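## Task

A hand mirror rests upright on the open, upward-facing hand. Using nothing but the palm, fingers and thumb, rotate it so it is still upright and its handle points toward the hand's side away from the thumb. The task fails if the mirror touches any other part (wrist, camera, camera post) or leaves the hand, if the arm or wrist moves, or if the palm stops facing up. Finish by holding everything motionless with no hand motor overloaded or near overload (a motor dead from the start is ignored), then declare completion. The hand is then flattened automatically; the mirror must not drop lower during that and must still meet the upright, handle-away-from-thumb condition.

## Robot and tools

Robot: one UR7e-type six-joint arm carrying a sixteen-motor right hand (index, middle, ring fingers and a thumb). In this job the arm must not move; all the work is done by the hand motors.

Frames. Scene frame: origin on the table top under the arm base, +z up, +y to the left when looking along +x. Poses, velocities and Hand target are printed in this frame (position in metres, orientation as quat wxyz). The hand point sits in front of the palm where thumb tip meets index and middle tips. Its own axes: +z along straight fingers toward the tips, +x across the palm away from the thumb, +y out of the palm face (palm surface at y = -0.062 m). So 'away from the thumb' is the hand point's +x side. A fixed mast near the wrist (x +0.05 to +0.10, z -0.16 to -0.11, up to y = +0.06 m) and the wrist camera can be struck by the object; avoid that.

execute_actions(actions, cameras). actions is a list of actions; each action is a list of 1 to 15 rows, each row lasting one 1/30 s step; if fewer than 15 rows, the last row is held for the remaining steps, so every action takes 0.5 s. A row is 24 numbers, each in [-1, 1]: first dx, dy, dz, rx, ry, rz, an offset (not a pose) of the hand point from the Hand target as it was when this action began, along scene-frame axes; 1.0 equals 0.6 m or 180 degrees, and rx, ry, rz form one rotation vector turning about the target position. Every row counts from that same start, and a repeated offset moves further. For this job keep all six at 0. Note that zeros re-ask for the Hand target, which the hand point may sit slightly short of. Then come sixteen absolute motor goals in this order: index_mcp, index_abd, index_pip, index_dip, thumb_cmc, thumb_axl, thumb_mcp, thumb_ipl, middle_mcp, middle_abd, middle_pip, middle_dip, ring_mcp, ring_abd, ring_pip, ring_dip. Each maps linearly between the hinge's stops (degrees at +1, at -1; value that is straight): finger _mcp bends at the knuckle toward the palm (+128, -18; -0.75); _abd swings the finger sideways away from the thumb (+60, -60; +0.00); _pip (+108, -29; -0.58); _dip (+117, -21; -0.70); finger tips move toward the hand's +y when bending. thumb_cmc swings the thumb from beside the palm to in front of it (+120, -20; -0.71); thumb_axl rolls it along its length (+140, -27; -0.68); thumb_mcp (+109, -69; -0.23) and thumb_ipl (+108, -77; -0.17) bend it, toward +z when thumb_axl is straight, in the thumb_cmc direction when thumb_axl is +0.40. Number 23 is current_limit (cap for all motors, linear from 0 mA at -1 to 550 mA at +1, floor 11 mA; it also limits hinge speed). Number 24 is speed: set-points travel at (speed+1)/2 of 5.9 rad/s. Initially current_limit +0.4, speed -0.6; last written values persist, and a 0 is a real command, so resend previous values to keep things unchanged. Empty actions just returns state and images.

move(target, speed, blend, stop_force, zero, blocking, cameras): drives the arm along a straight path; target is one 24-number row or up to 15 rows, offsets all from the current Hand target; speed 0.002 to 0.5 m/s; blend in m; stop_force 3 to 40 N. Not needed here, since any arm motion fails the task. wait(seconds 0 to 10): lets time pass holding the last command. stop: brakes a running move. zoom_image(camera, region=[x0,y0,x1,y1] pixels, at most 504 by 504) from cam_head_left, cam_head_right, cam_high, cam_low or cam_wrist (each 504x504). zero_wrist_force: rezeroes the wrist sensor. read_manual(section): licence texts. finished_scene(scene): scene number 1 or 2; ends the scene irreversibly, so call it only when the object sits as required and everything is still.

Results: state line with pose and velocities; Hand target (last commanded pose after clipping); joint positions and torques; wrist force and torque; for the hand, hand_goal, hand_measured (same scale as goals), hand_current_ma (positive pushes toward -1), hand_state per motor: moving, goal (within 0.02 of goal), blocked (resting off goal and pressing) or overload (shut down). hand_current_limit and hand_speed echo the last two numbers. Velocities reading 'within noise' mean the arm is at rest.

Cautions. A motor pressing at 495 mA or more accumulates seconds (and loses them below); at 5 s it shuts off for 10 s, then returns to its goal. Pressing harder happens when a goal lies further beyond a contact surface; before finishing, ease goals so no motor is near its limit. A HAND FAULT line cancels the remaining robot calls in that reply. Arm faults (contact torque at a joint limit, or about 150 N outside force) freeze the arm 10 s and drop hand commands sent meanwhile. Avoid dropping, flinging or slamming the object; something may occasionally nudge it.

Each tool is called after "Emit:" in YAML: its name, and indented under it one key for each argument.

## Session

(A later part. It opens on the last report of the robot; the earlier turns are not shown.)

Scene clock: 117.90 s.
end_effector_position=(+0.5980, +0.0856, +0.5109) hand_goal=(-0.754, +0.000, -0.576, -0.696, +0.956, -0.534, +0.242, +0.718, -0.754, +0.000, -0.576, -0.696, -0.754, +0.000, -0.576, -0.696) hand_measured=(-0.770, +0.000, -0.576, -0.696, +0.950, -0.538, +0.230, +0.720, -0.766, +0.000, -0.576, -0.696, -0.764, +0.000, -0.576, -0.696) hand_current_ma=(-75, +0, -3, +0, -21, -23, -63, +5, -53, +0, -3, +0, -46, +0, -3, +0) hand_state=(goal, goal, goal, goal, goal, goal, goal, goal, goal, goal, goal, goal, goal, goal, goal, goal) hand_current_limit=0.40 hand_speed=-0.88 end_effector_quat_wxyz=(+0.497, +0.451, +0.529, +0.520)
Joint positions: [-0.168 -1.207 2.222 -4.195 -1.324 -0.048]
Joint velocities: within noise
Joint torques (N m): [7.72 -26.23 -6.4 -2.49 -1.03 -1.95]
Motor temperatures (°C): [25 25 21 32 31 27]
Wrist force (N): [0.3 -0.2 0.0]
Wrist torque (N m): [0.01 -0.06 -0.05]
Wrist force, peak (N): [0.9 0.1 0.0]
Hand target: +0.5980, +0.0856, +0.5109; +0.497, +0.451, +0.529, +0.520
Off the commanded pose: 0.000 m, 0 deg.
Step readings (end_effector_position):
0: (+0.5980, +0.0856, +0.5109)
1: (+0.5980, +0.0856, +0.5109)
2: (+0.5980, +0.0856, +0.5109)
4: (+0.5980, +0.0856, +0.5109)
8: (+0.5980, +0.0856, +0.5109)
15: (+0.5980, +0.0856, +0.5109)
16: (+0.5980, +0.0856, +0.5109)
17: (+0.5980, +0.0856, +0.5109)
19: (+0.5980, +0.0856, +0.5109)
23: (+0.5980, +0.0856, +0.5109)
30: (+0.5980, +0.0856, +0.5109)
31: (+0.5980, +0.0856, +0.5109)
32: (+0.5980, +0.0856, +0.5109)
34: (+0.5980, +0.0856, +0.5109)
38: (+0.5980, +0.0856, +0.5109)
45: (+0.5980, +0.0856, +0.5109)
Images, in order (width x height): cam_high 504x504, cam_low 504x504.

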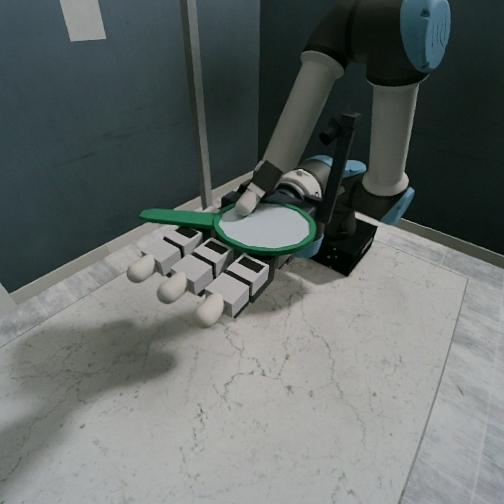

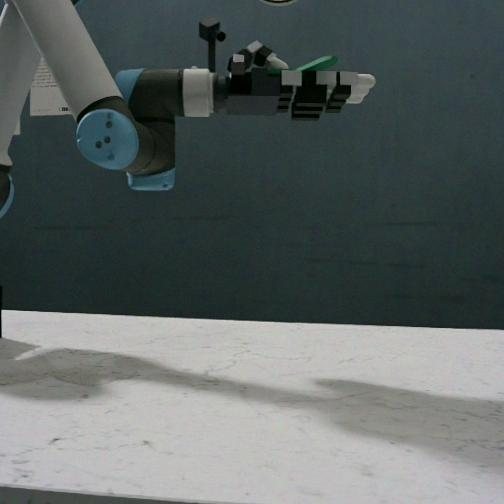

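Works beautifully. Continue the drag.

Emit:
execute_actions:
  actions:
    - [[0,0,0,0,0,0,-0.754,0,-0.576,-0.696,0.957,-0.533,0.300,0.615,-0.754,0,-0.576,-0.696,-0.754,0,-0.576,-0.696,0.4,-0.88]]
    - [[0,0,0,0,0,0,-0.754,0,-0.576,-0.696,0.957,-0.533,0.36,0.507,-0.754,0,-0.576,-0.696,-0.754,0,-0.576,-0.696,0.4,-0.88]]
    - [[0,0,0,0,0,0,-0.754,0,-0.576,-0.696,0.957,-0.533,0.425,0.395,-0.754,0,-0.576,-0.696,-0.754,0,-0.576,-0.696,0.4,-0.88]]
    - [[0,0,0,0,0,0,-0.754,0,-0.576,-0.696,0.957,-0.533,0.488,0.276,-0.754,0,-0.576,-0.696,-0.754,0,-0.576,-0.696,0.4,-0.88]]
  cameras: ["cam_high","cam_low"]

Emit:
zoom_image:
  camera: "cam_high"
  region: [130, 90, 390, 350]

Emit:
zoom_image:
  camera: "cam_low"
  region: [180, 0, 400, 160]

Scene clock: 124.43 s.
end_effector_position=(+0.5980, +0.0856, +0.5109) hand_goal=(-0.754, +0.000, -0.576, -0.696, +0.956, -0.534, +0.488, +0.276, -0.754, +0.000, -0.576, -0.696, -0.754, +0.000, -0.576, -0.696) hand_measured=(-0.774, +0.000, -0.578, -0.696, +0.954, -0.538, +0.482, +0.278, -0.768, +0.000, -0.576, -0.696, -0.766, +0.000, -0.576, -0.696) hand_current_ma=(-86, +0, -11, +0, -12, -23, -33, +5, -59, +0, -3, +0, -53, +0, -3, +0) hand_state=(goal, goal, goal, goal, goal, goal, goal, goal, goal, goal, goal, goal, goal, goal, goal, goal) hand_current_limit=0.40 hand_speed=-0.88 end_effector_quat_wxyz=(+0.497, +0.451, +0.529, +0.520)
Joint positions: [-0.168 -1.207 2.222 -4.195 -1.324 -0.048]
Joint velocities: within noise
Joint torques (N m): [8.32 -25.59 -6.54 -2.57 -0.97 -2.08]
Motor temperatures (°C): [25 25 21 32 31 27]
Wrist force (N): [0.4 -0.1 0.1]
Wrist torque (N m): [0.04 -0.05 -0.03]
Wrist force, peak (N): [0.7 0.4 -0.4]
Hand target: +0.5980, +0.0856, +0.5109; +0.497, +0.451, +0.529, +0.520
Off the commanded pose: 0.000 m, 0 deg.
Step readings (end_effector_position):
0: (+0.5980, +0.0856, +0.5109)
1: (+0.5980, +0.0856, +0.5109)
2: (+0.5980, +0.0856, +0.5109)
4: (+0.5980, +0.0856, +0.5109)
8: (+0.5980, +0.0856, +0.5109)
15: (+0.5980, +0.0856, +0.5109)
16: (+0.5980, +0.0856, +0.5109)
17: (+0.5980, +0.0856, +0.5109)
19: (+0.5980, +0.0856, +0.5109)
23: (+0.5980, +0.0856, +0.5109)
30: (+0.5980, +0.0856, +0.5109)
31: (+0.5980, +0.0856, +0.5109)
32: (+0.5980, +0.0856, +0.5109)
34: (+0.5980, +0.0856, +0.5109)
38: (+0.5980, +0.0856, +0.5109)
45: (+0.5980, +0.0856, +0.5109)
46: (+0.5980, +0.0856, +0.5109)
47: (+0.5980, +0.0856, +0.5109)
49: (+0.5980, +0.0856, +0.5109)
53: (+0.5980, +0.0856, +0.5109)
60: (+0.5980, +0.0856, +0.5109)
Images, in order (width x height): cam_high 504x504, cam_low 504x504.

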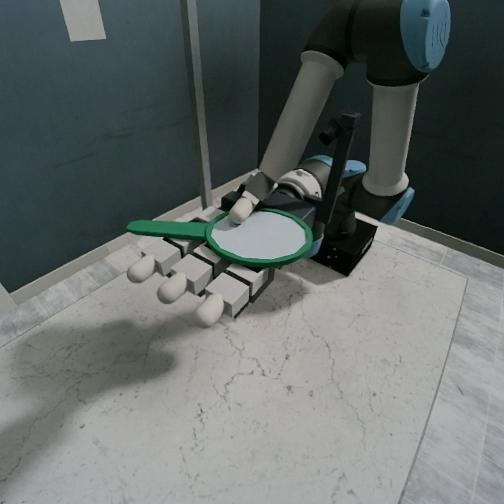

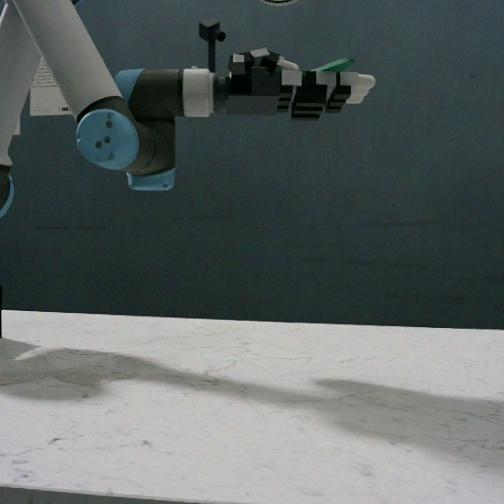

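Scaled by 1.938 from the camera's 504x504 image, which has a finer 720x720 frame.

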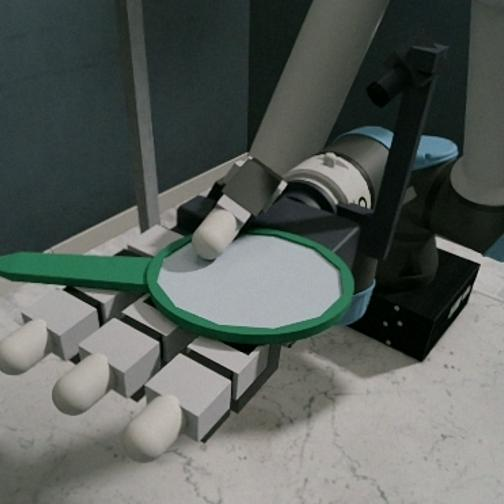

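Scaled by 2.291 from the camera's 504x504 image, which has a finer 720x720 frame.

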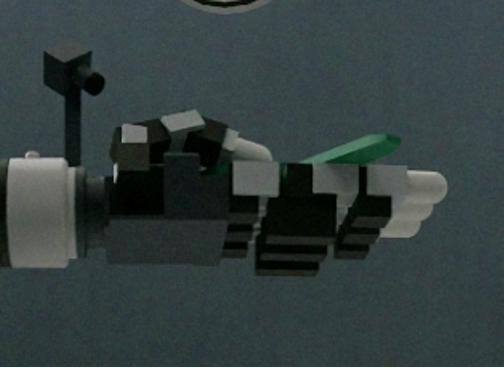

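Emit:
execute_actions:
  actions:
    - [[0,0,0,0,0,0,-0.754,0,-0.576,-0.696,0.957,-0.533,0.555,0.155,-0.754,0,-0.576,-0.696,-0.754,0,-0.576,-0.696,0.4,-0.88]]
    - [[0,0,0,0,0,0,-0.754,0,-0.576,-0.696,0.957,-0.533,0.625,0.03,-0.754,0,-0.576,-0.696,-0.754,0,-0.576,-0.696,0.4,-0.88]]
    - [[0,0,0,0,0,0,-0.754,0,-0.576,-0.696,0.957,-0.533,0.2,0.03,-0.754,0,-0.576,-0.696,-0.754,0,-0.576,-0.696,0.4,-0.8]]
    - [[0,0,0,0,0,0,-0.754,0,-0.576,-0.696,0.571,-0.078,0.15,0.384,-0.754,0,-0.576,-0.696,-0.754,0,-0.576,-0.696,0.4,-0.8]]
    - [[0,0,0,0,0,0,-0.754,0,-0.576,-0.696,0.571,-0.078,0.15,0.384,-0.754,0,-0.576,-0.696,-0.754,0,-0.576,-0.696,0.4,-0.8]]
  cameras: ["cam_high","cam_low"]

Emit:
zoom_image:
  camera: "cam_high"
  region: [110, 90, 370, 350]

Emit:
zoom_image:
  camera: "cam_low"
  region: [180, 0, 400, 160]

Scene clock: 146.87 s.
end_effector_position=(+0.5980, +0.0856, +0.5109) hand_goal=(-0.754, +0.000, -0.576, -0.696, +0.570, -0.078, +0.150, +0.384, -0.754, +0.000, -0.576, -0.696, -0.754, +0.000, -0.576, -0.696) hand_measured=(-0.776, +0.000, -0.580, -0.696, +0.580, -0.080, +0.160, +0.384, -0.768, +0.000, -0.578, -0.696, -0.766, +0.000, -0.576, -0.696) hand_current_ma=(-96, +0, -14, +0, +43, -9, +54, -2, -65, +0, -5, +0, -57, +0, -3, +0) hand_state=(blocked, goal, goal, goal, goal, goal, goal, goal, goal, goal, goal, goal, goal, goal, goal, goal) hand_current_limit=0.40 hand_speed=-0.80 end_effector_quat_wxyz=(+0.497, +0.451, +0.529, +0.520)
Joint positions: [-0.168 -1.207 2.222 -4.195 -1.324 -0.048]
Joint velocities: within noise
Joint torques (N m): [8.77 -25.63 -6.59 -2.44 -0.82 -2.01]
Motor temperatures (°C): [25 25 21 32 31 27]
Wrist force (N): [0.3 0.1 -0.2]
Wrist torque (N m): [0.07 -0.05 -0.03]
Wrist force, peak (N): [0.9 0.3 -0.1]
Hand target: +0.5980, +0.0856, +0.5109; +0.497, +0.451, +0.529, +0.520
Off the commanded pose: 0.000 m, 0 deg.
Step readings (end_effector_position):
0: (+0.5980, +0.0856, +0.5109)
1: (+0.5980, +0.0856, +0.5109)
2: (+0.5980, +0.0856, +0.5109)
4: (+0.5980, +0.0856, +0.5109)
8: (+0.5980, +0.0856, +0.5109)
15: (+0.5980, +0.0856, +0.5109)
16: (+0.5980, +0.0856, +0.5109)
17: (+0.5980, +0.0856, +0.5109)
19: (+0.5980, +0.0856, +0.5109)
23: (+0.5980, +0.0856, +0.5109)
30: (+0.5980, +0.0856, +0.5109)
31: (+0.5980, +0.0856, +0.5109)
32: (+0.5980, +0.0856, +0.5109)
34: (+0.5980, +0.0856, +0.5109)
38: (+0.5980, +0.0856, +0.5109)
45: (+0.5980, +0.0856, +0.5109)
46: (+0.5980, +0.0856, +0.5109)
47: (+0.5980, +0.0856, +0.5109)
49: (+0.5980, +0.0856, +0.5109)
53: (+0.5980, +0.0856, +0.5109)
60: (+0.5980, +0.0856, +0.5109)
61: (+0.5980, +0.0856, +0.5109)
62: (+0.5980, +0.0856, +0.5109)
64: (+0.5980, +0.0856, +0.5109)
68: (+0.5980, +0.0856, +0.5109)
75: (+0.5980, +0.0856, +0.5109)
Images, in order (width x height): cam_high 504x504, cam_low 504x504.

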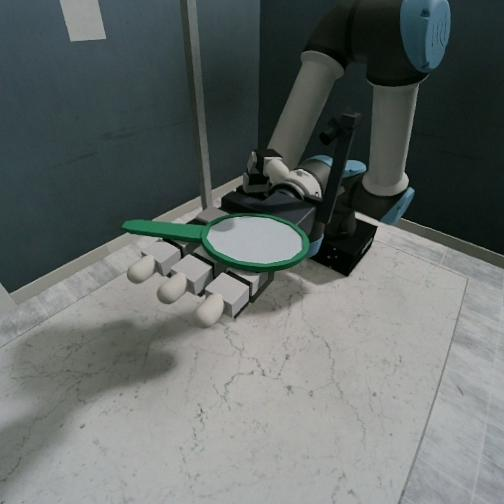

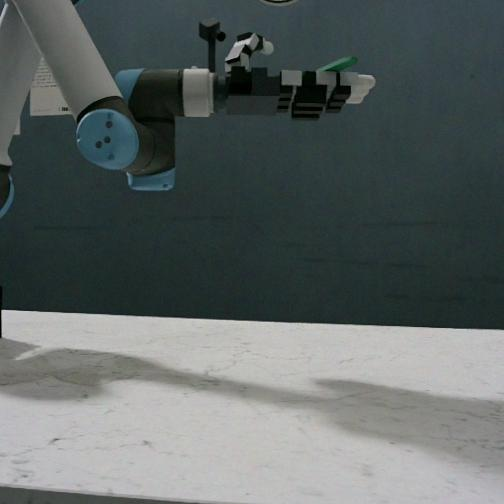

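Scaled by 1.938 from the camera's 504x504 image, which has a finer 720x720 frame.

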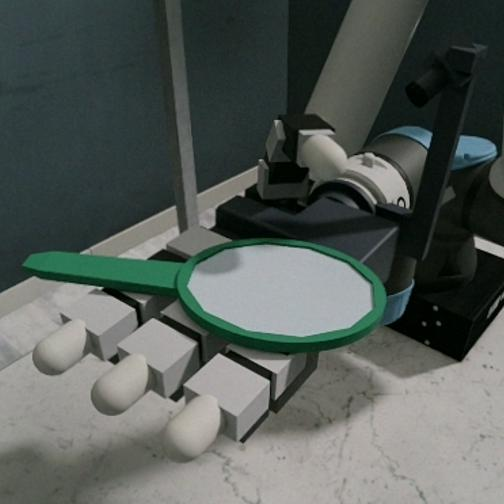

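Scaled by 2.291 from the camera's 504x504 image, which has a finer 720x720 frame.

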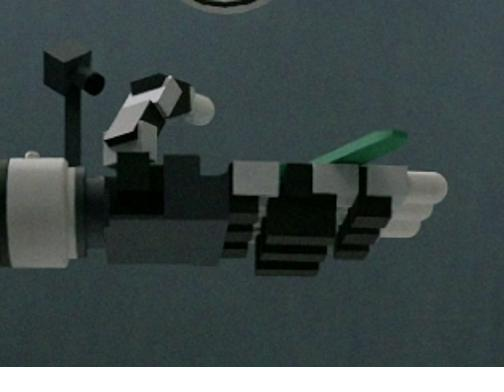

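Emit:
execute_actions:
  actions:
    - [[0,0,0,0,0,0,-0.754,0,-0.576,-0.696,0.571,-0.257,0.35,0.168,-0.754,0,-0.576,-0.696,-0.754,0,-0.576,-0.696,0.4,-0.82]]
    - [[0,0,0,0,0,0,-0.754,0,-0.576,-0.696,0.571,-0.257,0.52,0.168,-0.754,0,-0.576,-0.696,-0.754,0,-0.576,-0.696,0.4,-0.88]]
  cameras: ["cam_high","cam_low"]

Emit:
zoom_image:
  camera: "cam_high"
  region: [110, 90, 370, 350]

Emit:
zoom_image:
  camera: "cam_low"
  region: [180, 0, 400, 160]

Scene clock: 154.13 s.
end_effector_position=(+0.5980, +0.0856, +0.5109) hand_goal=(-0.754, +0.000, -0.576, -0.696, +0.570, -0.258, +0.520, +0.168, -0.754, +0.000, -0.576, -0.696, -0.754, +0.000, -0.576, -0.696) hand_measured=(-0.776, +0.000, -0.580, -0.696, +0.580, -0.254, +0.524, +0.174, -0.768, +0.000, -0.578, -0.696, -0.766, +0.000, -0.576, -0.696) hand_current_ma=(-96, +0, -14, +0, +43, +14, +17, +32, -65, +0, -5, +0, -57, +0, -3, +0) hand_state=(blocked, goal, goal, goal, goal, goal, goal, goal, goal, goal, goal, goal, goal, goal, goal, goal) hand_current_limit=0.40 hand_speed=-0.88 end_effector_quat_wxyz=(+0.497, +0.451, +0.529, +0.520)
Joint positions: [-0.168 -1.207 2.222 -4.195 -1.324 -0.048]
Joint velocities: within noise
Joint torques (N m): [8.1 -24.79 -7.43 -2.46 -0.79 -2.1]
Motor temperatures (°C): [25 25 21 32 31 27]
Wrist force (N): [0.3 -0.2 -0.5]
Wrist torque (N m): [0.06 -0.02 -0.05]
Wrist force, peak (N): [0.8 0.3 -0.4]
Hand target: +0.5980, +0.0856, +0.5109; +0.497, +0.451, +0.529, +0.520
Off the commanded pose: 0.000 m, 0 deg.
Step readings (end_effector_position):
0: (+0.5980, +0.0856, +0.5109)
1: (+0.5980, +0.0856, +0.5109)
2: (+0.5980, +0.0856, +0.5109)
4: (+0.5980, +0.0856, +0.5109)
8: (+0.5980, +0.0856, +0.5109)
15: (+0.5980, +0.0856, +0.5109)
16: (+0.5980, +0.0856, +0.5109)
17: (+0.5980, +0.0856, +0.5109)
19: (+0.5980, +0.0856, +0.5109)
23: (+0.5980, +0.0856, +0.5109)
30: (+0.5980, +0.0856, +0.5109)
Images, in order (width x height): cam_high 504x504, cam_low 504x504.

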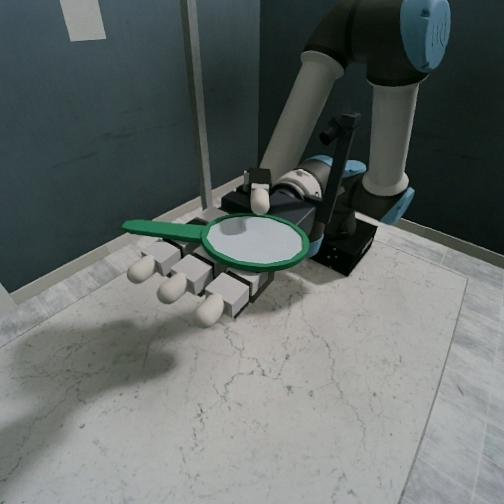

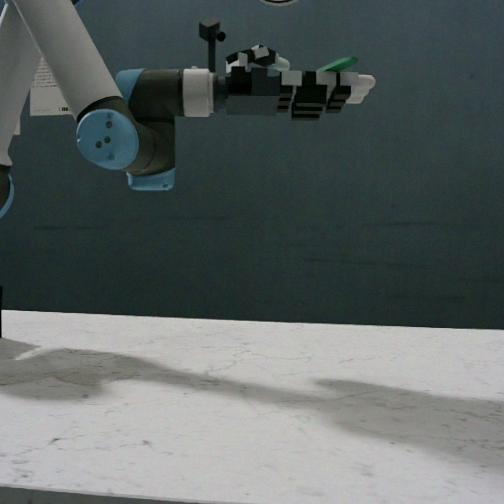

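Scaled by 1.938 from the camera's 504x504 image, which has a finer 720x720 frame.

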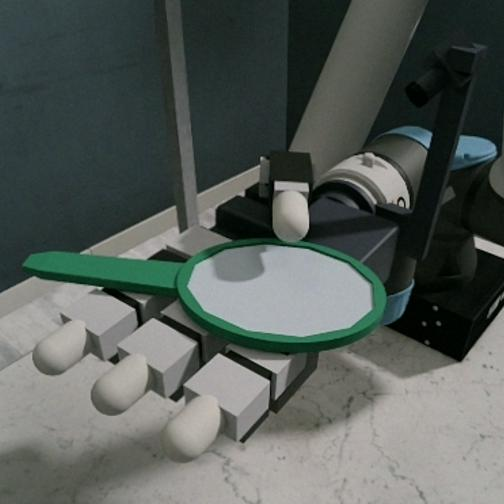

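Scaled by 2.291 from the camera's 504x504 image, which has a finer 720x720 frame.

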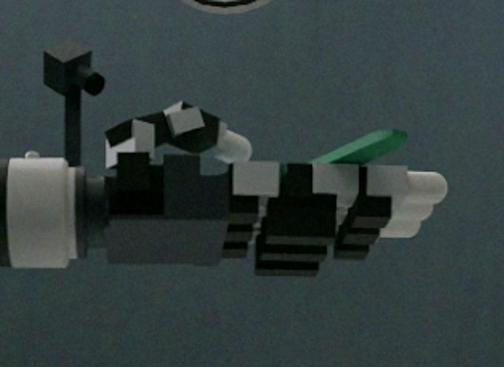

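Emit:
execute_actions:
  actions:
    - [[0,0,0,0,0,0,-0.754,0,-0.576,-0.696,0.571,-0.257,0.6,0.168,-0.754,0,-0.576,-0.696,-0.754,0,-0.576,-0.696,0.4,-0.9]]
  cameras: ["cam_high"]

Emit:
execute_actions:
  actions:
    - [[0,0,0,0,0,0,-0.754,0,-0.576,-0.696,0.571,-0.257,0.645,0.168,-0.754,0,-0.576,-0.696,-0.754,0,-0.576,-0.696,0.4,-0.93]]
  cameras: ["cam_high","cam_low"]

Emit:
zoom_image:
  camera: "cam_high"
  region: [110, 90, 370, 350]

Emit:
zoom_image:
  camera: "cam_low"
  region: [180, 0, 400, 160]

Scene clock: 158.03 s.
end_effector_position=(+0.5980, +0.0856, +0.5109) hand_goal=(-0.754, +0.000, -0.576, -0.696, +0.570, -0.258, +0.600, +0.168, -0.754, +0.000, -0.576, -0.696, -0.754, +0.000, -0.576, -0.696) hand_measured=(-0.776, +0.000, -0.580, -0.696, +0.580, -0.254, +0.604, +0.174, -0.768, +0.000, -0.578, -0.696, -0.766, +0.000, -0.576, -0.696) hand_current_ma=(-96, +0, -14, +0, +43, +14, +18, +31, -65, +0, -5, +0, -57, +0, -3, +0) hand_state=(blocked, goal, goal, goal, goal, goal, goal, goal, goal, goal, goal, goal, goal, goal, goal, goal) hand_current_limit=0.40 hand_speed=-0.90 end_effector_quat_wxyz=(+0.497, +0.451, +0.529, +0.520)
Joint positions: [-0.168 -1.207 2.222 -4.195 -1.324 -0.048]
Joint velocities: within noise
Joint torques (N m): [8.11 -26.14 -7.58 -2.52 -0.75 -2.04]
Motor temperatures (°C): [25 25 21 32 31 27]
Wrist force (N): [0.6 0.2 -0.2]
Wrist torque (N m): [0.09 -0.08 -0.02]
Wrist force, peak (N): [0.8 0.3 0.0]
Hand target: +0.5980, +0.0856, +0.5109; +0.497, +0.451, +0.529, +0.520
Off the commanded pose: 0.000 m, 0 deg.
Step readings (end_effector_position):
0: (+0.5980, +0.0856, +0.5109)
1: (+0.5980, +0.0856, +0.5109)
2: (+0.5980, +0.0856, +0.5109)
4: (+0.5980, +0.0856, +0.5109)
8: (+0.5980, +0.0856, +0.5109)
15: (+0.5980, +0.0856, +0.5109)
Images, in order (width x height): cam_high 504x504.

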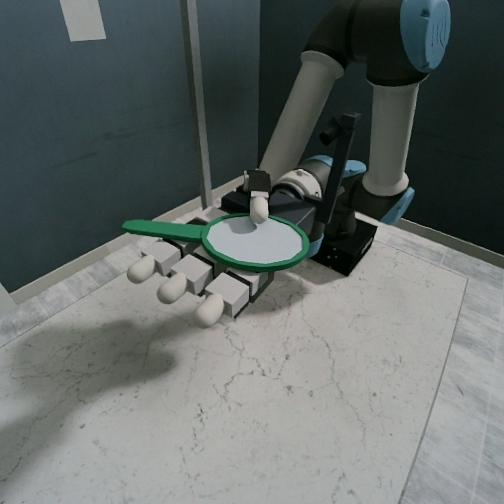

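Scene clock: 158.73 s.
end_effector_position=(+0.5980, +0.0856, +0.5109) hand_goal=(-0.754, +0.000, -0.576, -0.696, +0.570, -0.258, +0.644, +0.168, -0.754, +0.000, -0.576, -0.696, -0.754, +0.000, -0.576, -0.696) hand_measured=(-0.776, +0.000, -0.580, -0.696, +0.576, -0.254, +0.642, +0.170, -0.768, +0.000, -0.578, -0.696, -0.766, +0.000, -0.576, -0.696) hand_current_ma=(-96, +0, -14, +0, +20, +14, -7, +6, -65, +0, -5, +0, -57, +0, -3, +0) hand_state=(blocked, goal, goal, goal, goal, goal, goal, goal, goal, goal, goal, goal, goal, goal, goal, goal) hand_current_limit=0.40 hand_speed=-0.93 end_effector_quat_wxyz=(+0.497, +0.451, +0.529, +0.520)
Joint positions: [-0.168 -1.207 2.222 -4.195 -1.324 -0.048]
Joint velocities: within noise
Joint torques (N m): [8.82 -25.93 -7.49 -2.42 -0.78 -2.02]
Motor temperatures (°C): [25 25 21 32 31 27]
Wrist force (N): [0.6 0.2 0.0]
Wrist torque (N m): [0.08 -0.08 -0.01]
Wrist force, peak (N): [0.6 0.3 -0.4]
Hand target: +0.5980, +0.0856, +0.5109; +0.497, +0.451, +0.529, +0.520
Off the commanded pose: 0.000 m, 0 deg.
Step readings (end_effector_position):
0: (+0.5980, +0.0856, +0.5109)
1: (+0.5980, +0.0856, +0.5109)
2: (+0.5980, +0.0856, +0.5109)
4: (+0.5980, +0.0856, +0.5109)
8: (+0.5980, +0.0856, +0.5109)
15: (+0.5980, +0.0856, +0.5109)
Images, in order (width x height): cam_high 504x504, cam_low 504x504.

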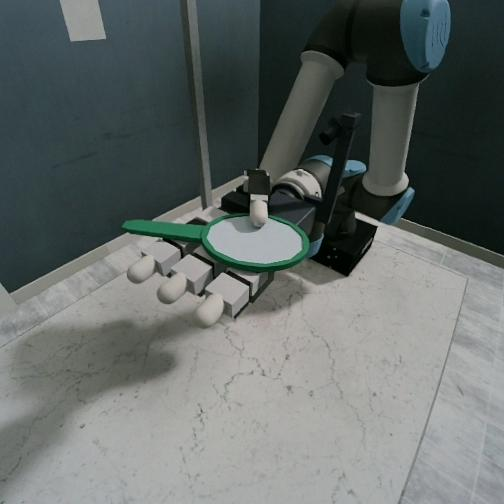

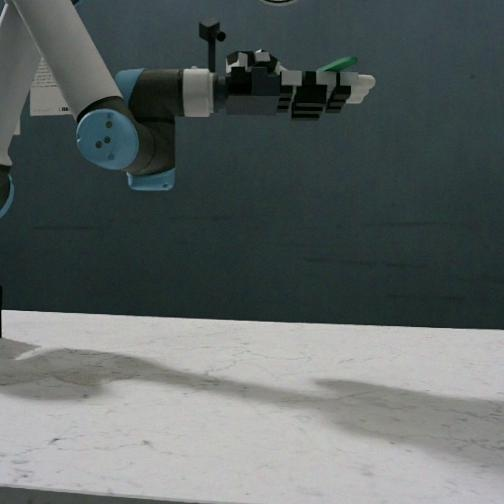

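Scaled by 1.938 from the camera's 504x504 image, which has a finer 720x720 frame.

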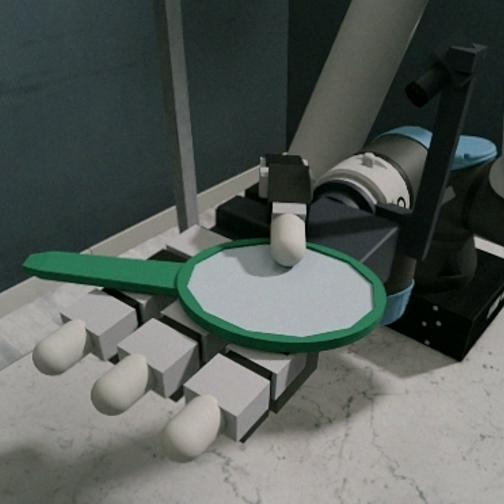

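Scaled by 2.291 from the camera's 504x504 image, which has a finer 720x720 frame.

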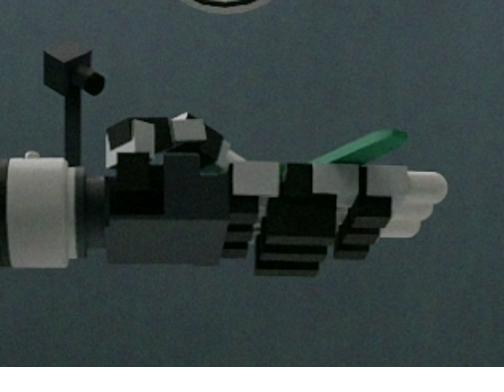

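Emit:
execute_actions:
  actions:
    - [[0,0,0,0,0,0,-0.754,0,-0.576,-0.696,0.571,-0.257,0.675,0.168,-0.754,0,-0.576,-0.696,-0.754,0,-0.576,-0.696,0.4,-0.9]]
    - [[0,0,0,0,0,0,-0.754,0,-0.576,-0.696,0.571,-0.37,0.675,0.168,-0.754,0,-0.576,-0.696,-0.754,0,-0.576,-0.696,0.4,-0.88]]
    - [[0,0,0,0,0,0,-0.754,0,-0.576,-0.696,0.571,-0.48,0.675,0.168,-0.754,0,-0.576,-0.696,-0.754,0,-0.576,-0.696,0.4,-0.88]]
  cameras: ["cam_high","cam_low"]

Emit:
zoom_image:
  camera: "cam_high"
  region: [110, 90, 370, 350]

Emit:
zoom_image:
  camera: "cam_low"
  region: [180, 0, 400, 160]

Scene clock: 164.37 s.
end_effector_position=(+0.5980, +0.0856, +0.5109) hand_goal=(-0.754, +0.000, -0.576, -0.696, +0.570, -0.480, +0.674, +0.168, -0.754, +0.000, -0.576, -0.696, -0.754, +0.000, -0.576, -0.696) hand_measured=(-0.776, +0.000, -0.580, -0.696, +0.566, -0.458, +0.652, +0.162, -0.770, +0.000, -0.578, -0.696, -0.768, +0.000, -0.576, -0.696) hand_current_ma=(-96, +0, -14, +0, -15, +114, -124, -33, -73, +0, -5, +0, -61, +0, -3, +0) hand_state=(blocked, goal, goal, goal, goal, blocked, blocked, goal, goal, goal, goal, goal, goal, goal, goal, goal) hand_current_limit=0.40 hand_speed=-0.88 end_effector_quat_wxyz=(+0.497, +0.451, +0.529, +0.520)
Joint positions: [-0.168 -1.207 2.222 -4.195 -1.324 -0.048]
Joint velocities: within noise
Joint torques (N m): [8.28 -26.99 -8.18 -2.49 -0.6 -2.12]
Motor temperatures (°C): [25 25 21 32 31 27]
Wrist force (N): [0.6 0.4 -0.5]
Wrist torque (N m): [0.16 -0.07 0.01]
Wrist force, peak (N): [0.9 0.1 -0.2]
Hand target: +0.5980, +0.0856, +0.5109; +0.497, +0.451, +0.529, +0.520
Off the commanded pose: 0.000 m, 0 deg.
Step readings (end_effector_position):
0: (+0.5980, +0.0856, +0.5109)
1: (+0.5980, +0.0856, +0.5109)
2: (+0.5980, +0.0856, +0.5109)
4: (+0.5980, +0.0856, +0.5109)
8: (+0.5980, +0.0856, +0.5109)
15: (+0.5980, +0.0856, +0.5109)
16: (+0.5980, +0.0856, +0.5109)
17: (+0.5980, +0.0856, +0.5109)
19: (+0.5980, +0.0856, +0.5109)
23: (+0.5980, +0.0856, +0.5109)
30: (+0.5980, +0.0856, +0.5109)
31: (+0.5980, +0.0856, +0.5109)
32: (+0.5980, +0.0856, +0.5109)
34: (+0.5980, +0.0856, +0.5109)
38: (+0.5980, +0.0856, +0.5109)
45: (+0.5980, +0.0856, +0.5109)
Images, in order (width x height): cam_high 504x504, cam_low 504x504.

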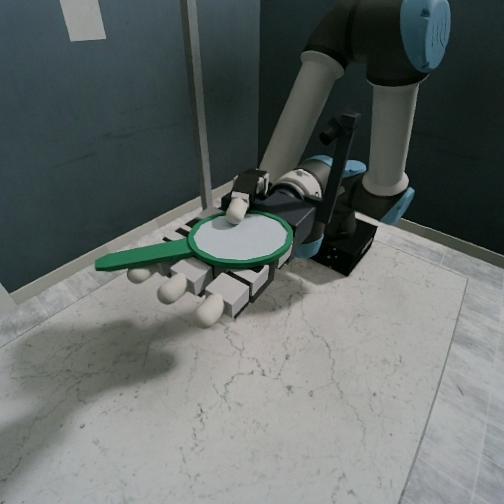

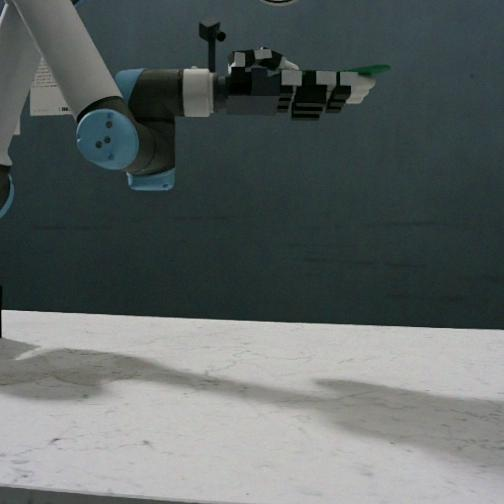

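Scaled by 1.938 from the camera's 504x504 image, which has a finer 720x720 frame.

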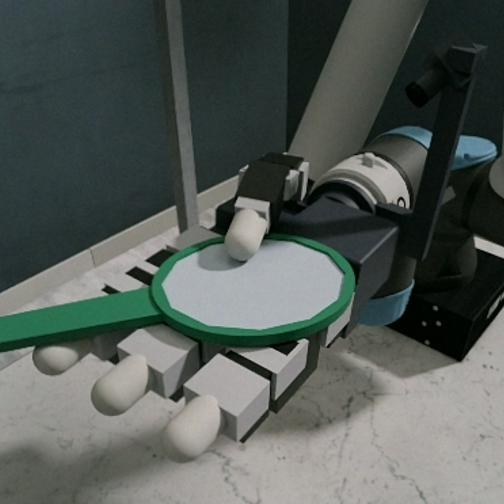

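Scaled by 2.291 from the camera's 504x504 image, which has a finer 720x720 frame.

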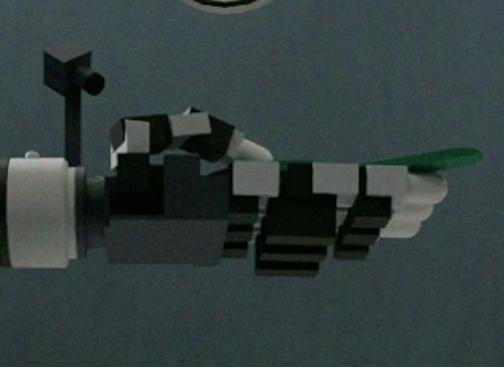

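Emit:
execute_actions:
  actions:
    - [[0,0,0,0,0,0,-0.754,0,-0.576,-0.696,0.571,-0.58,0.675,0.168,-0.754,0,-0.576,-0.696,-0.754,0,-0.576,-0.696,0.4,-0.88]]
    - [[0,0,0,0,0,0,-0.754,0,-0.576,-0.696,0.571,-0.68,0.675,0.168,-0.754,0,-0.576,-0.696,-0.754,0,-0.576,-0.696,0.4,-0.88]]
  cameras: ["cam_high","cam_low"]

Emit:
zoom_image:
  camera: "cam_high"
  region: [80, 90, 340, 350]

Emit:
zoom_image:
  camera: "cam_low"
  region: [180, 0, 400, 160]

Scene clock: 169.10 s.
end_effector_position=(+0.5980, +0.0856, +0.5109) hand_goal=(-0.754, +0.000, -0.576, -0.696, +0.570, -0.680, +0.674, +0.168, -0.754, +0.000, -0.576, -0.696, -0.754, +0.000, -0.576, -0.696) hand_measured=(-0.776, +0.000, -0.580, -0.696, +0.568, -0.654, +0.652, +0.160, -0.770, +0.000, -0.578, -0.696, -0.768, +0.000, -0.576, -0.696) hand_current_ma=(-96, +0, -14, +0, -7, +135, -124, -39, -75, +0, -5, +0, -61, +0, -3, +0) hand_state=(blocked, goal, goal, goal, goal, blocked, blocked, goal, goal, goal, goal, goal, goal, goal, goal, goal) hand_current_limit=0.40 hand_speed=-0.88 end_effector_quat_wxyz=(+0.497, +0.451, +0.529, +0.520)
Joint positions: [-0.168 -1.207 2.222 -4.195 -1.324 -0.048]
Joint velocities: within noise
Joint torques (N m): [8.41 -25.82 -7.68 -2.44 -0.69 -2.13]
Motor temperatures (°C): [25 25 21 32 31 27]
Wrist force (N): [0.7 -0.1 0.0]
Wrist torque (N m): [0.07 -0.10 0.03]
Wrist force, peak (N): [0.8 0.2 -0.4]
Hand target: +0.5980, +0.0856, +0.5109; +0.497, +0.451, +0.529, +0.520
Off the commanded pose: 0.000 m, 0 deg.
Step readings (end_effector_position):
0: (+0.5980, +0.0856, +0.5109)
1: (+0.5980, +0.0856, +0.5109)
2: (+0.5980, +0.0856, +0.5109)
4: (+0.5980, +0.0856, +0.5109)
8: (+0.5980, +0.0856, +0.5109)
15: (+0.5980, +0.0856, +0.5109)
16: (+0.5980, +0.0856, +0.5109)
17: (+0.5980, +0.0856, +0.5109)
19: (+0.5980, +0.0856, +0.5109)
23: (+0.5980, +0.0856, +0.5109)
30: (+0.5980, +0.0856, +0.5109)
Images, in order (width x height): cam_high 504x504, cam_low 504x504.

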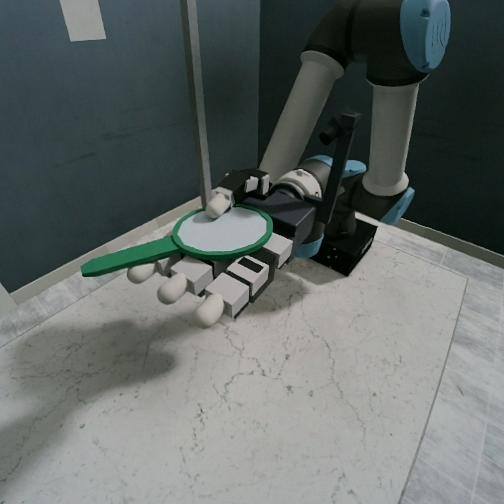

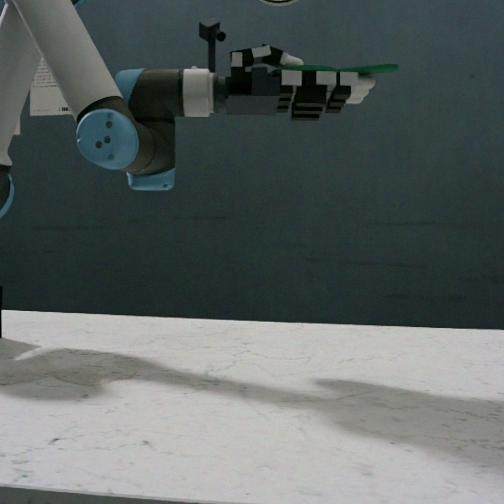

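Scaled by 1.938 from the camera's 504x504 image, which has a finer 720x720 frame.

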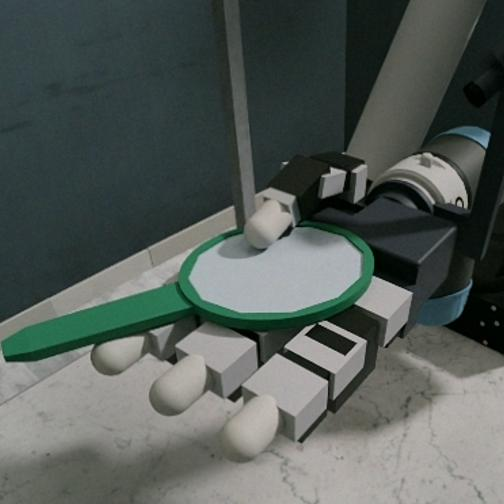

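Scaled by 2.291 from the camera's 504x504 image, which has a finer 720x720 frame.

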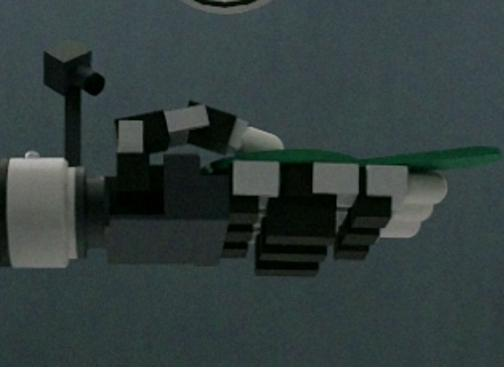

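Emit:
execute_actions:
  actions:
    - [[0,0,0,0,0,0,-0.754,0,-0.576,-0.696,0.571,-0.68,0.4,0.168,-0.754,0,-0.576,-0.696,-0.754,0,-0.576,-0.696,0.4,-0.88]]
    - [[0,0,0,0,0,0,-0.754,0,-0.576,-0.55,0.571,-0.6,0.2,0.168,-0.754,0,-0.576,-0.75,-0.754,0,-0.576,-0.75,0.4,-0.88]]
  cameras: ["cam_high","cam_low"]

Emit:
zoom_image:
  camera: "cam_high"
  region: [80, 90, 340, 350]

Emit:
zoom_image:
  camera: "cam_low"
  region: [180, 0, 400, 160]

Scene clock: 178.67 s.
end_effector_position=(+0.5980, +0.0856, +0.5109) hand_goal=(-0.754, +0.000, -0.576, -0.550, +0.570, -0.600, +0.200, +0.168, -0.754, +0.000, -0.576, -0.750, -0.754, +0.000, -0.576, -0.750) hand_measured=(-0.776, +0.000, -0.580, -0.558, +0.568, -0.602, +0.210, +0.168, -0.770, +0.000, -0.578, -0.748, -0.768, +0.000, -0.576, -0.748) hand_current_ma=(-96, +0, -14, -32, -6, -9, +57, -2, -75, +0, -5, +7, -61, +0, -3, +7) hand_state=(blocked, goal, goal, goal, goal, goal, goal, goal, goal, goal, goal, goal, goal, goal, goal, goal) hand_current_limit=0.40 hand_speed=-0.88 end_effector_quat_wxyz=(+0.497, +0.451, +0.529, +0.520)
Joint positions: [-0.168 -1.207 2.222 -4.195 -1.324 -0.048]
Joint velocities: within noise
Joint torques (N m): [8.95 -26.92 -8 -2.38 -0.6 -2.18]
Motor temperatures (°C): [25 25 21 32 31 27]
Wrist force (N): [0.4 -0.3 -0.2]
Wrist torque (N m): [0.04 -0.05 0.00]
Wrist force, peak (N): [0.7 0.5 0.1]
Hand target: +0.5980, +0.0856, +0.5109; +0.497, +0.451, +0.529, +0.520
Off the commanded pose: 0.000 m, 0 deg.
Step readings (end_effector_position):
0: (+0.5980, +0.0856, +0.5109)
1: (+0.5980, +0.0856, +0.5109)
2: (+0.5980, +0.0856, +0.5109)
4: (+0.5980, +0.0856, +0.5109)
8: (+0.5980, +0.0856, +0.5109)
15: (+0.5980, +0.0856, +0.5109)
16: (+0.5980, +0.0856, +0.5109)
17: (+0.5980, +0.0856, +0.5109)
19: (+0.5980, +0.0856, +0.5109)
23: (+0.5980, +0.0856, +0.5109)
30: (+0.5980, +0.0856, +0.5109)
Images, in order (width x height): cam_high 504x504, cam_low 504x504.

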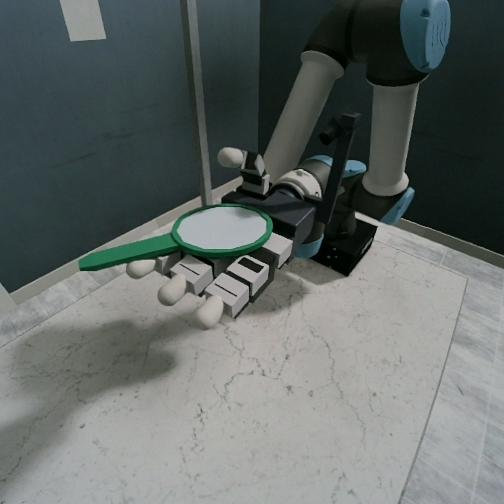

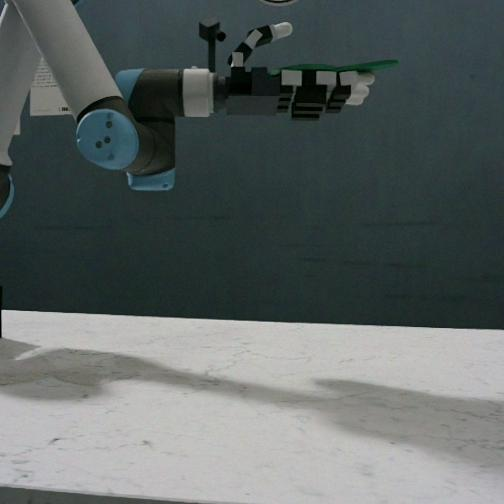

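Scaled by 1.938 from the camera's 504x504 image, which has a finer 720x720 frame.

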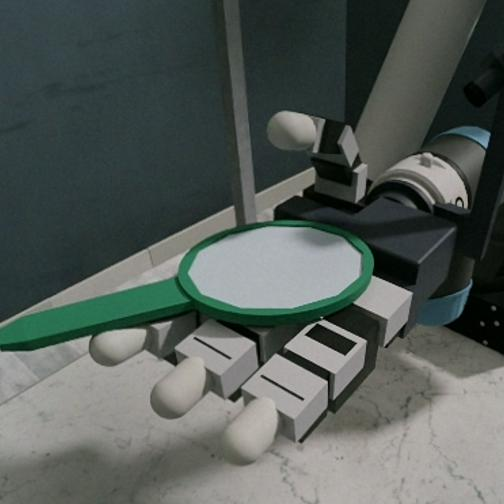

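Scaled by 2.291 from the camera's 504x504 image, which has a finer 720x720 frame.

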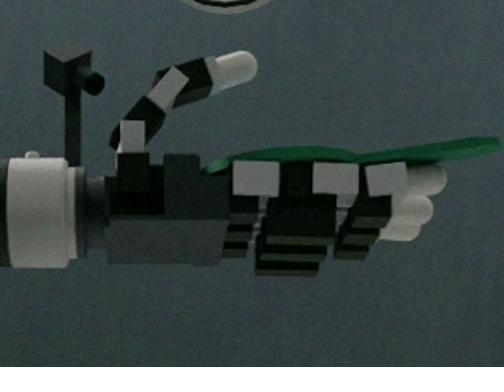

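Emit:
execute_actions:
  actions:
    - [[0,0,0,0,0,0,-0.754,0.2,-0.576,-0.55,0.571,-0.6,0.0,0.168,-0.754,0.25,-0.576,-0.75,-0.754,0.3,-0.576,-0.75,0.4,-0.9]]
    - [[0,0,0,0,0,0,-0.754,0.45,-0.576,-0.55,0.571,-0.6,0.0,0.168,-0.754,0.5,-0.576,-0.75,-0.754,0.55,-0.576,-0.75,0.4,-0.9]]
  cameras: ["cam_high","cam_low"]

Emit:
zoom_image:
  camera: "cam_high"
  region: [80, 90, 340, 350]

Emit:
zoom_image:
  camera: "cam_low"
  region: [180, 0, 400, 160]

Scene clock: 184.60 s.
end_effector_position=(+0.5980, +0.0856, +0.5109) hand_goal=(-0.754, +0.450, -0.576, -0.550, +0.570, -0.600, +0.000, +0.168, -0.754, +0.500, -0.576, -0.750, -0.754, +0.550, -0.576, -0.750) hand_measured=(-0.776, +0.444, -0.580, -0.558, +0.568, -0.602, +0.008, +0.168, -0.770, +0.496, -0.578, -0.748, -0.768, +0.546, -0.576, -0.748) hand_current_ma=(-96, -24, -15, -31, -6, -9, +40, -2, -75, -10, -5, +7, -61, -10, -3, +7) hand_state=(blocked, goal, goal, goal, goal, goal, goal, goal, goal, goal, goal, goal, goal, goal, goal, goal) hand_current_limit=0.40 hand_speed=-0.90 end_effector_quat_wxyz=(+0.497, +0.451, +0.529, +0.520)
Joint positions: [-0.168 -1.207 2.222 -4.195 -1.324 -0.048]
Joint velocities: within noise
Joint torques (N m): [8.28 -26.58 -7.37 -2.37 -0.45 -2.07]
Motor temperatures (°C): [25 25 21 32 31 27]
Wrist force (N): [0.6 0.1 -0.2]
Wrist torque (N m): [0.06 -0.09 -0.02]
Wrist force, peak (N): [0.9 0.1 -0.1]
Hand target: +0.5980, +0.0856, +0.5109; +0.497, +0.451, +0.529, +0.520
Off the commanded pose: 0.000 m, 0 deg.
Step readings (end_effector_position):
0: (+0.5980, +0.0856, +0.5109)
1: (+0.5980, +0.0856, +0.5109)
2: (+0.5980, +0.0856, +0.5109)
4: (+0.5980, +0.0856, +0.5109)
8: (+0.5980, +0.0856, +0.5109)
15: (+0.5980, +0.0856, +0.5109)
16: (+0.5980, +0.0856, +0.5109)
17: (+0.5980, +0.0856, +0.5109)
19: (+0.5980, +0.0856, +0.5109)
23: (+0.5980, +0.0856, +0.5109)
30: (+0.5980, +0.0856, +0.5109)
Images, in order (width x height): cam_high 504x504, cam_low 504x504.

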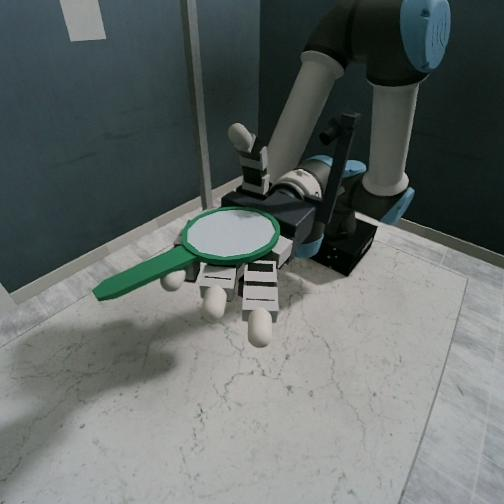

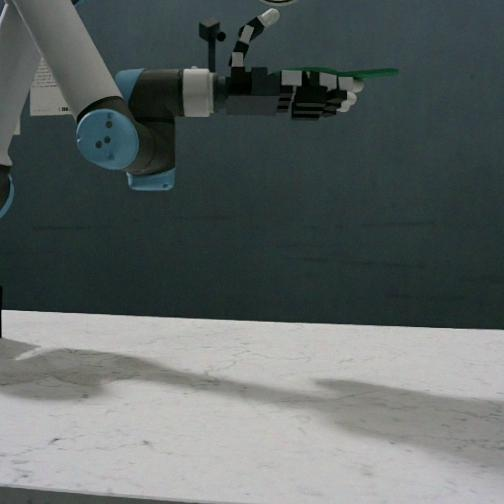

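Scaled by 1.938 from the camera's 504x504 image, which has a finer 720x720 frame.

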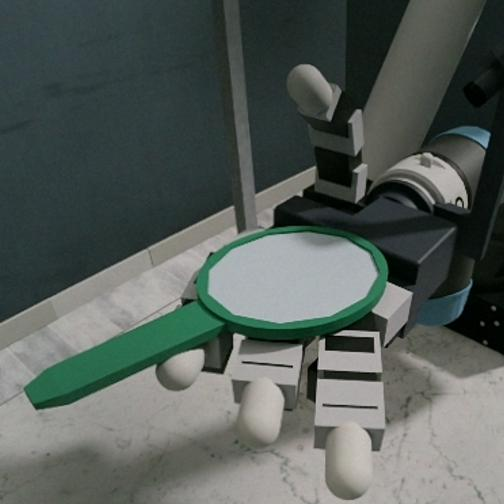

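Scaled by 2.291 from the camera's 504x504 image, which has a finer 720x720 frame.

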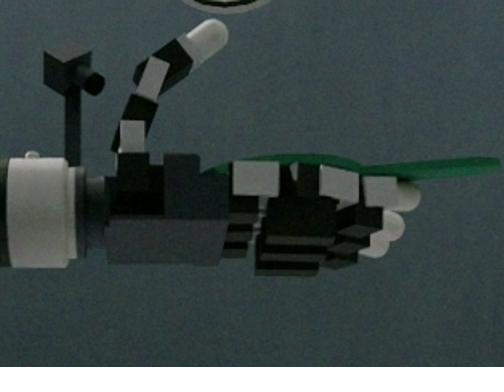

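Emit:
execute_actions:
  actions:
    - [[0,0,0,0,0,0,-0.754,0.45,-0.576,-0.9,0.571,-0.6,0.0,0.168,-0.754,0.5,-0.576,-0.75,-0.754,0.55,-0.576,-0.75,0.4,-0.9]]
    - [[0,0,0,0,0,0,-0.85,0.45,-0.576,-0.9,0.571,-0.6,0.0,0.168,-0.754,0.5,-0.576,-0.75,-0.754,0.55,-0.576,-0.75,0.4,-0.9]]
  cameras: ["cam_high","cam_low"]

Emit:
zoom_image:
  camera: "cam_high"
  region: [80, 90, 340, 350]

Emit:
zoom_image:
  camera: "cam_low"
  region: [180, 0, 400, 160]

Scene clock: 193.70 s.
end_effector_position=(+0.5980, +0.0856, +0.5109) hand_goal=(-0.850, +0.450, -0.576, -0.900, +0.570, -0.600, +0.000, +0.168, -0.754, +0.500, -0.576, -0.750, -0.754, +0.550, -0.576, -0.750) hand_measured=(-0.860, +0.448, -0.580, -0.898, +0.568, -0.602, +0.008, +0.168, -0.770, +0.498, -0.578, -0.748, -0.768, +0.546, -0.576, -0.748) hand_current_ma=(-41, -5, -15, +8, -6, -9, +40, -2, -75, -9, -6, +7, -61, -10, -3, +7) hand_state=(goal, goal, goal, goal, goal, goal, goal, goal, goal, goal, goal, goal, goal, goal, goal, goal) hand_current_limit=0.40 hand_speed=-0.90 end_effector_quat_wxyz=(+0.497, +0.451, +0.529, +0.520)
Joint positions: [-0.168 -1.207 2.222 -4.195 -1.324 -0.048]
Joint velocities: within noise
Joint torques (N m): [8.51 -27.11 -8.62 -2.37 -0.49 -2]
Motor temperatures (°C): [25 25 21 32 31 27]
Wrist force (N): [0.6 0.4 -0.2]
Wrist torque (N m): [0.11 -0.07 -0.03]
Wrist force, peak (N): [1.0 0.1 -0.1]
Hand target: +0.5980, +0.0856, +0.5109; +0.497, +0.451, +0.529, +0.520
Off the commanded pose: 0.000 m, 0 deg.
Step readings (end_effector_position):
0: (+0.5980, +0.0856, +0.5109)
1: (+0.5980, +0.0856, +0.5109)
2: (+0.5980, +0.0856, +0.5109)
4: (+0.5980, +0.0856, +0.5109)
8: (+0.5980, +0.0856, +0.5109)
15: (+0.5980, +0.0856, +0.5109)
16: (+0.5980, +0.0856, +0.5109)
17: (+0.5980, +0.0856, +0.5109)
19: (+0.5980, +0.0856, +0.5109)
23: (+0.5980, +0.0856, +0.5109)
30: (+0.5980, +0.0856, +0.5109)
Images, in order (width x height): cam_high 504x504, cam_low 504x504.

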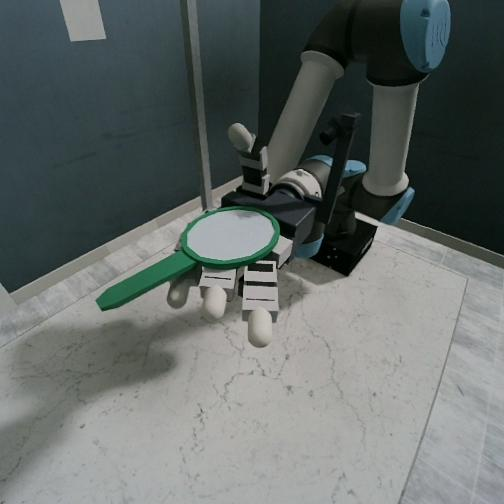

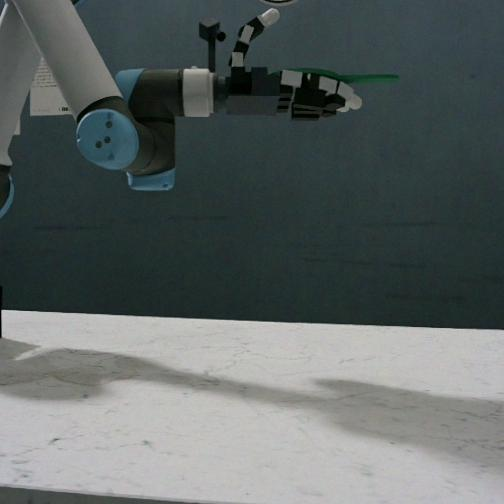

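Scaled by 1.938 from the camera's 504x504 image, which has a finer 720x720 frame.

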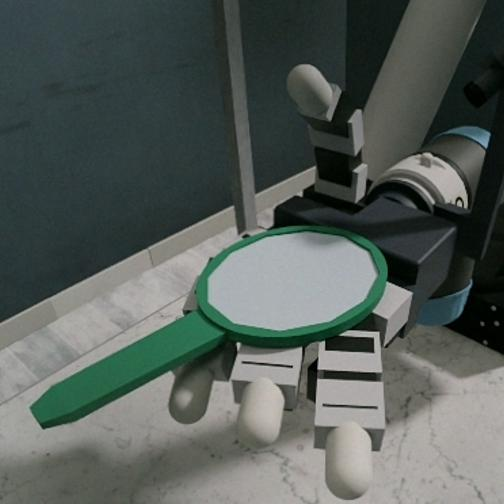

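Scaled by 2.291 from the camera's 504x504 image, which has a finer 720x720 frame.

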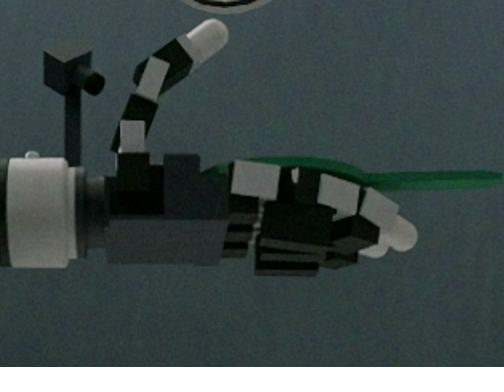

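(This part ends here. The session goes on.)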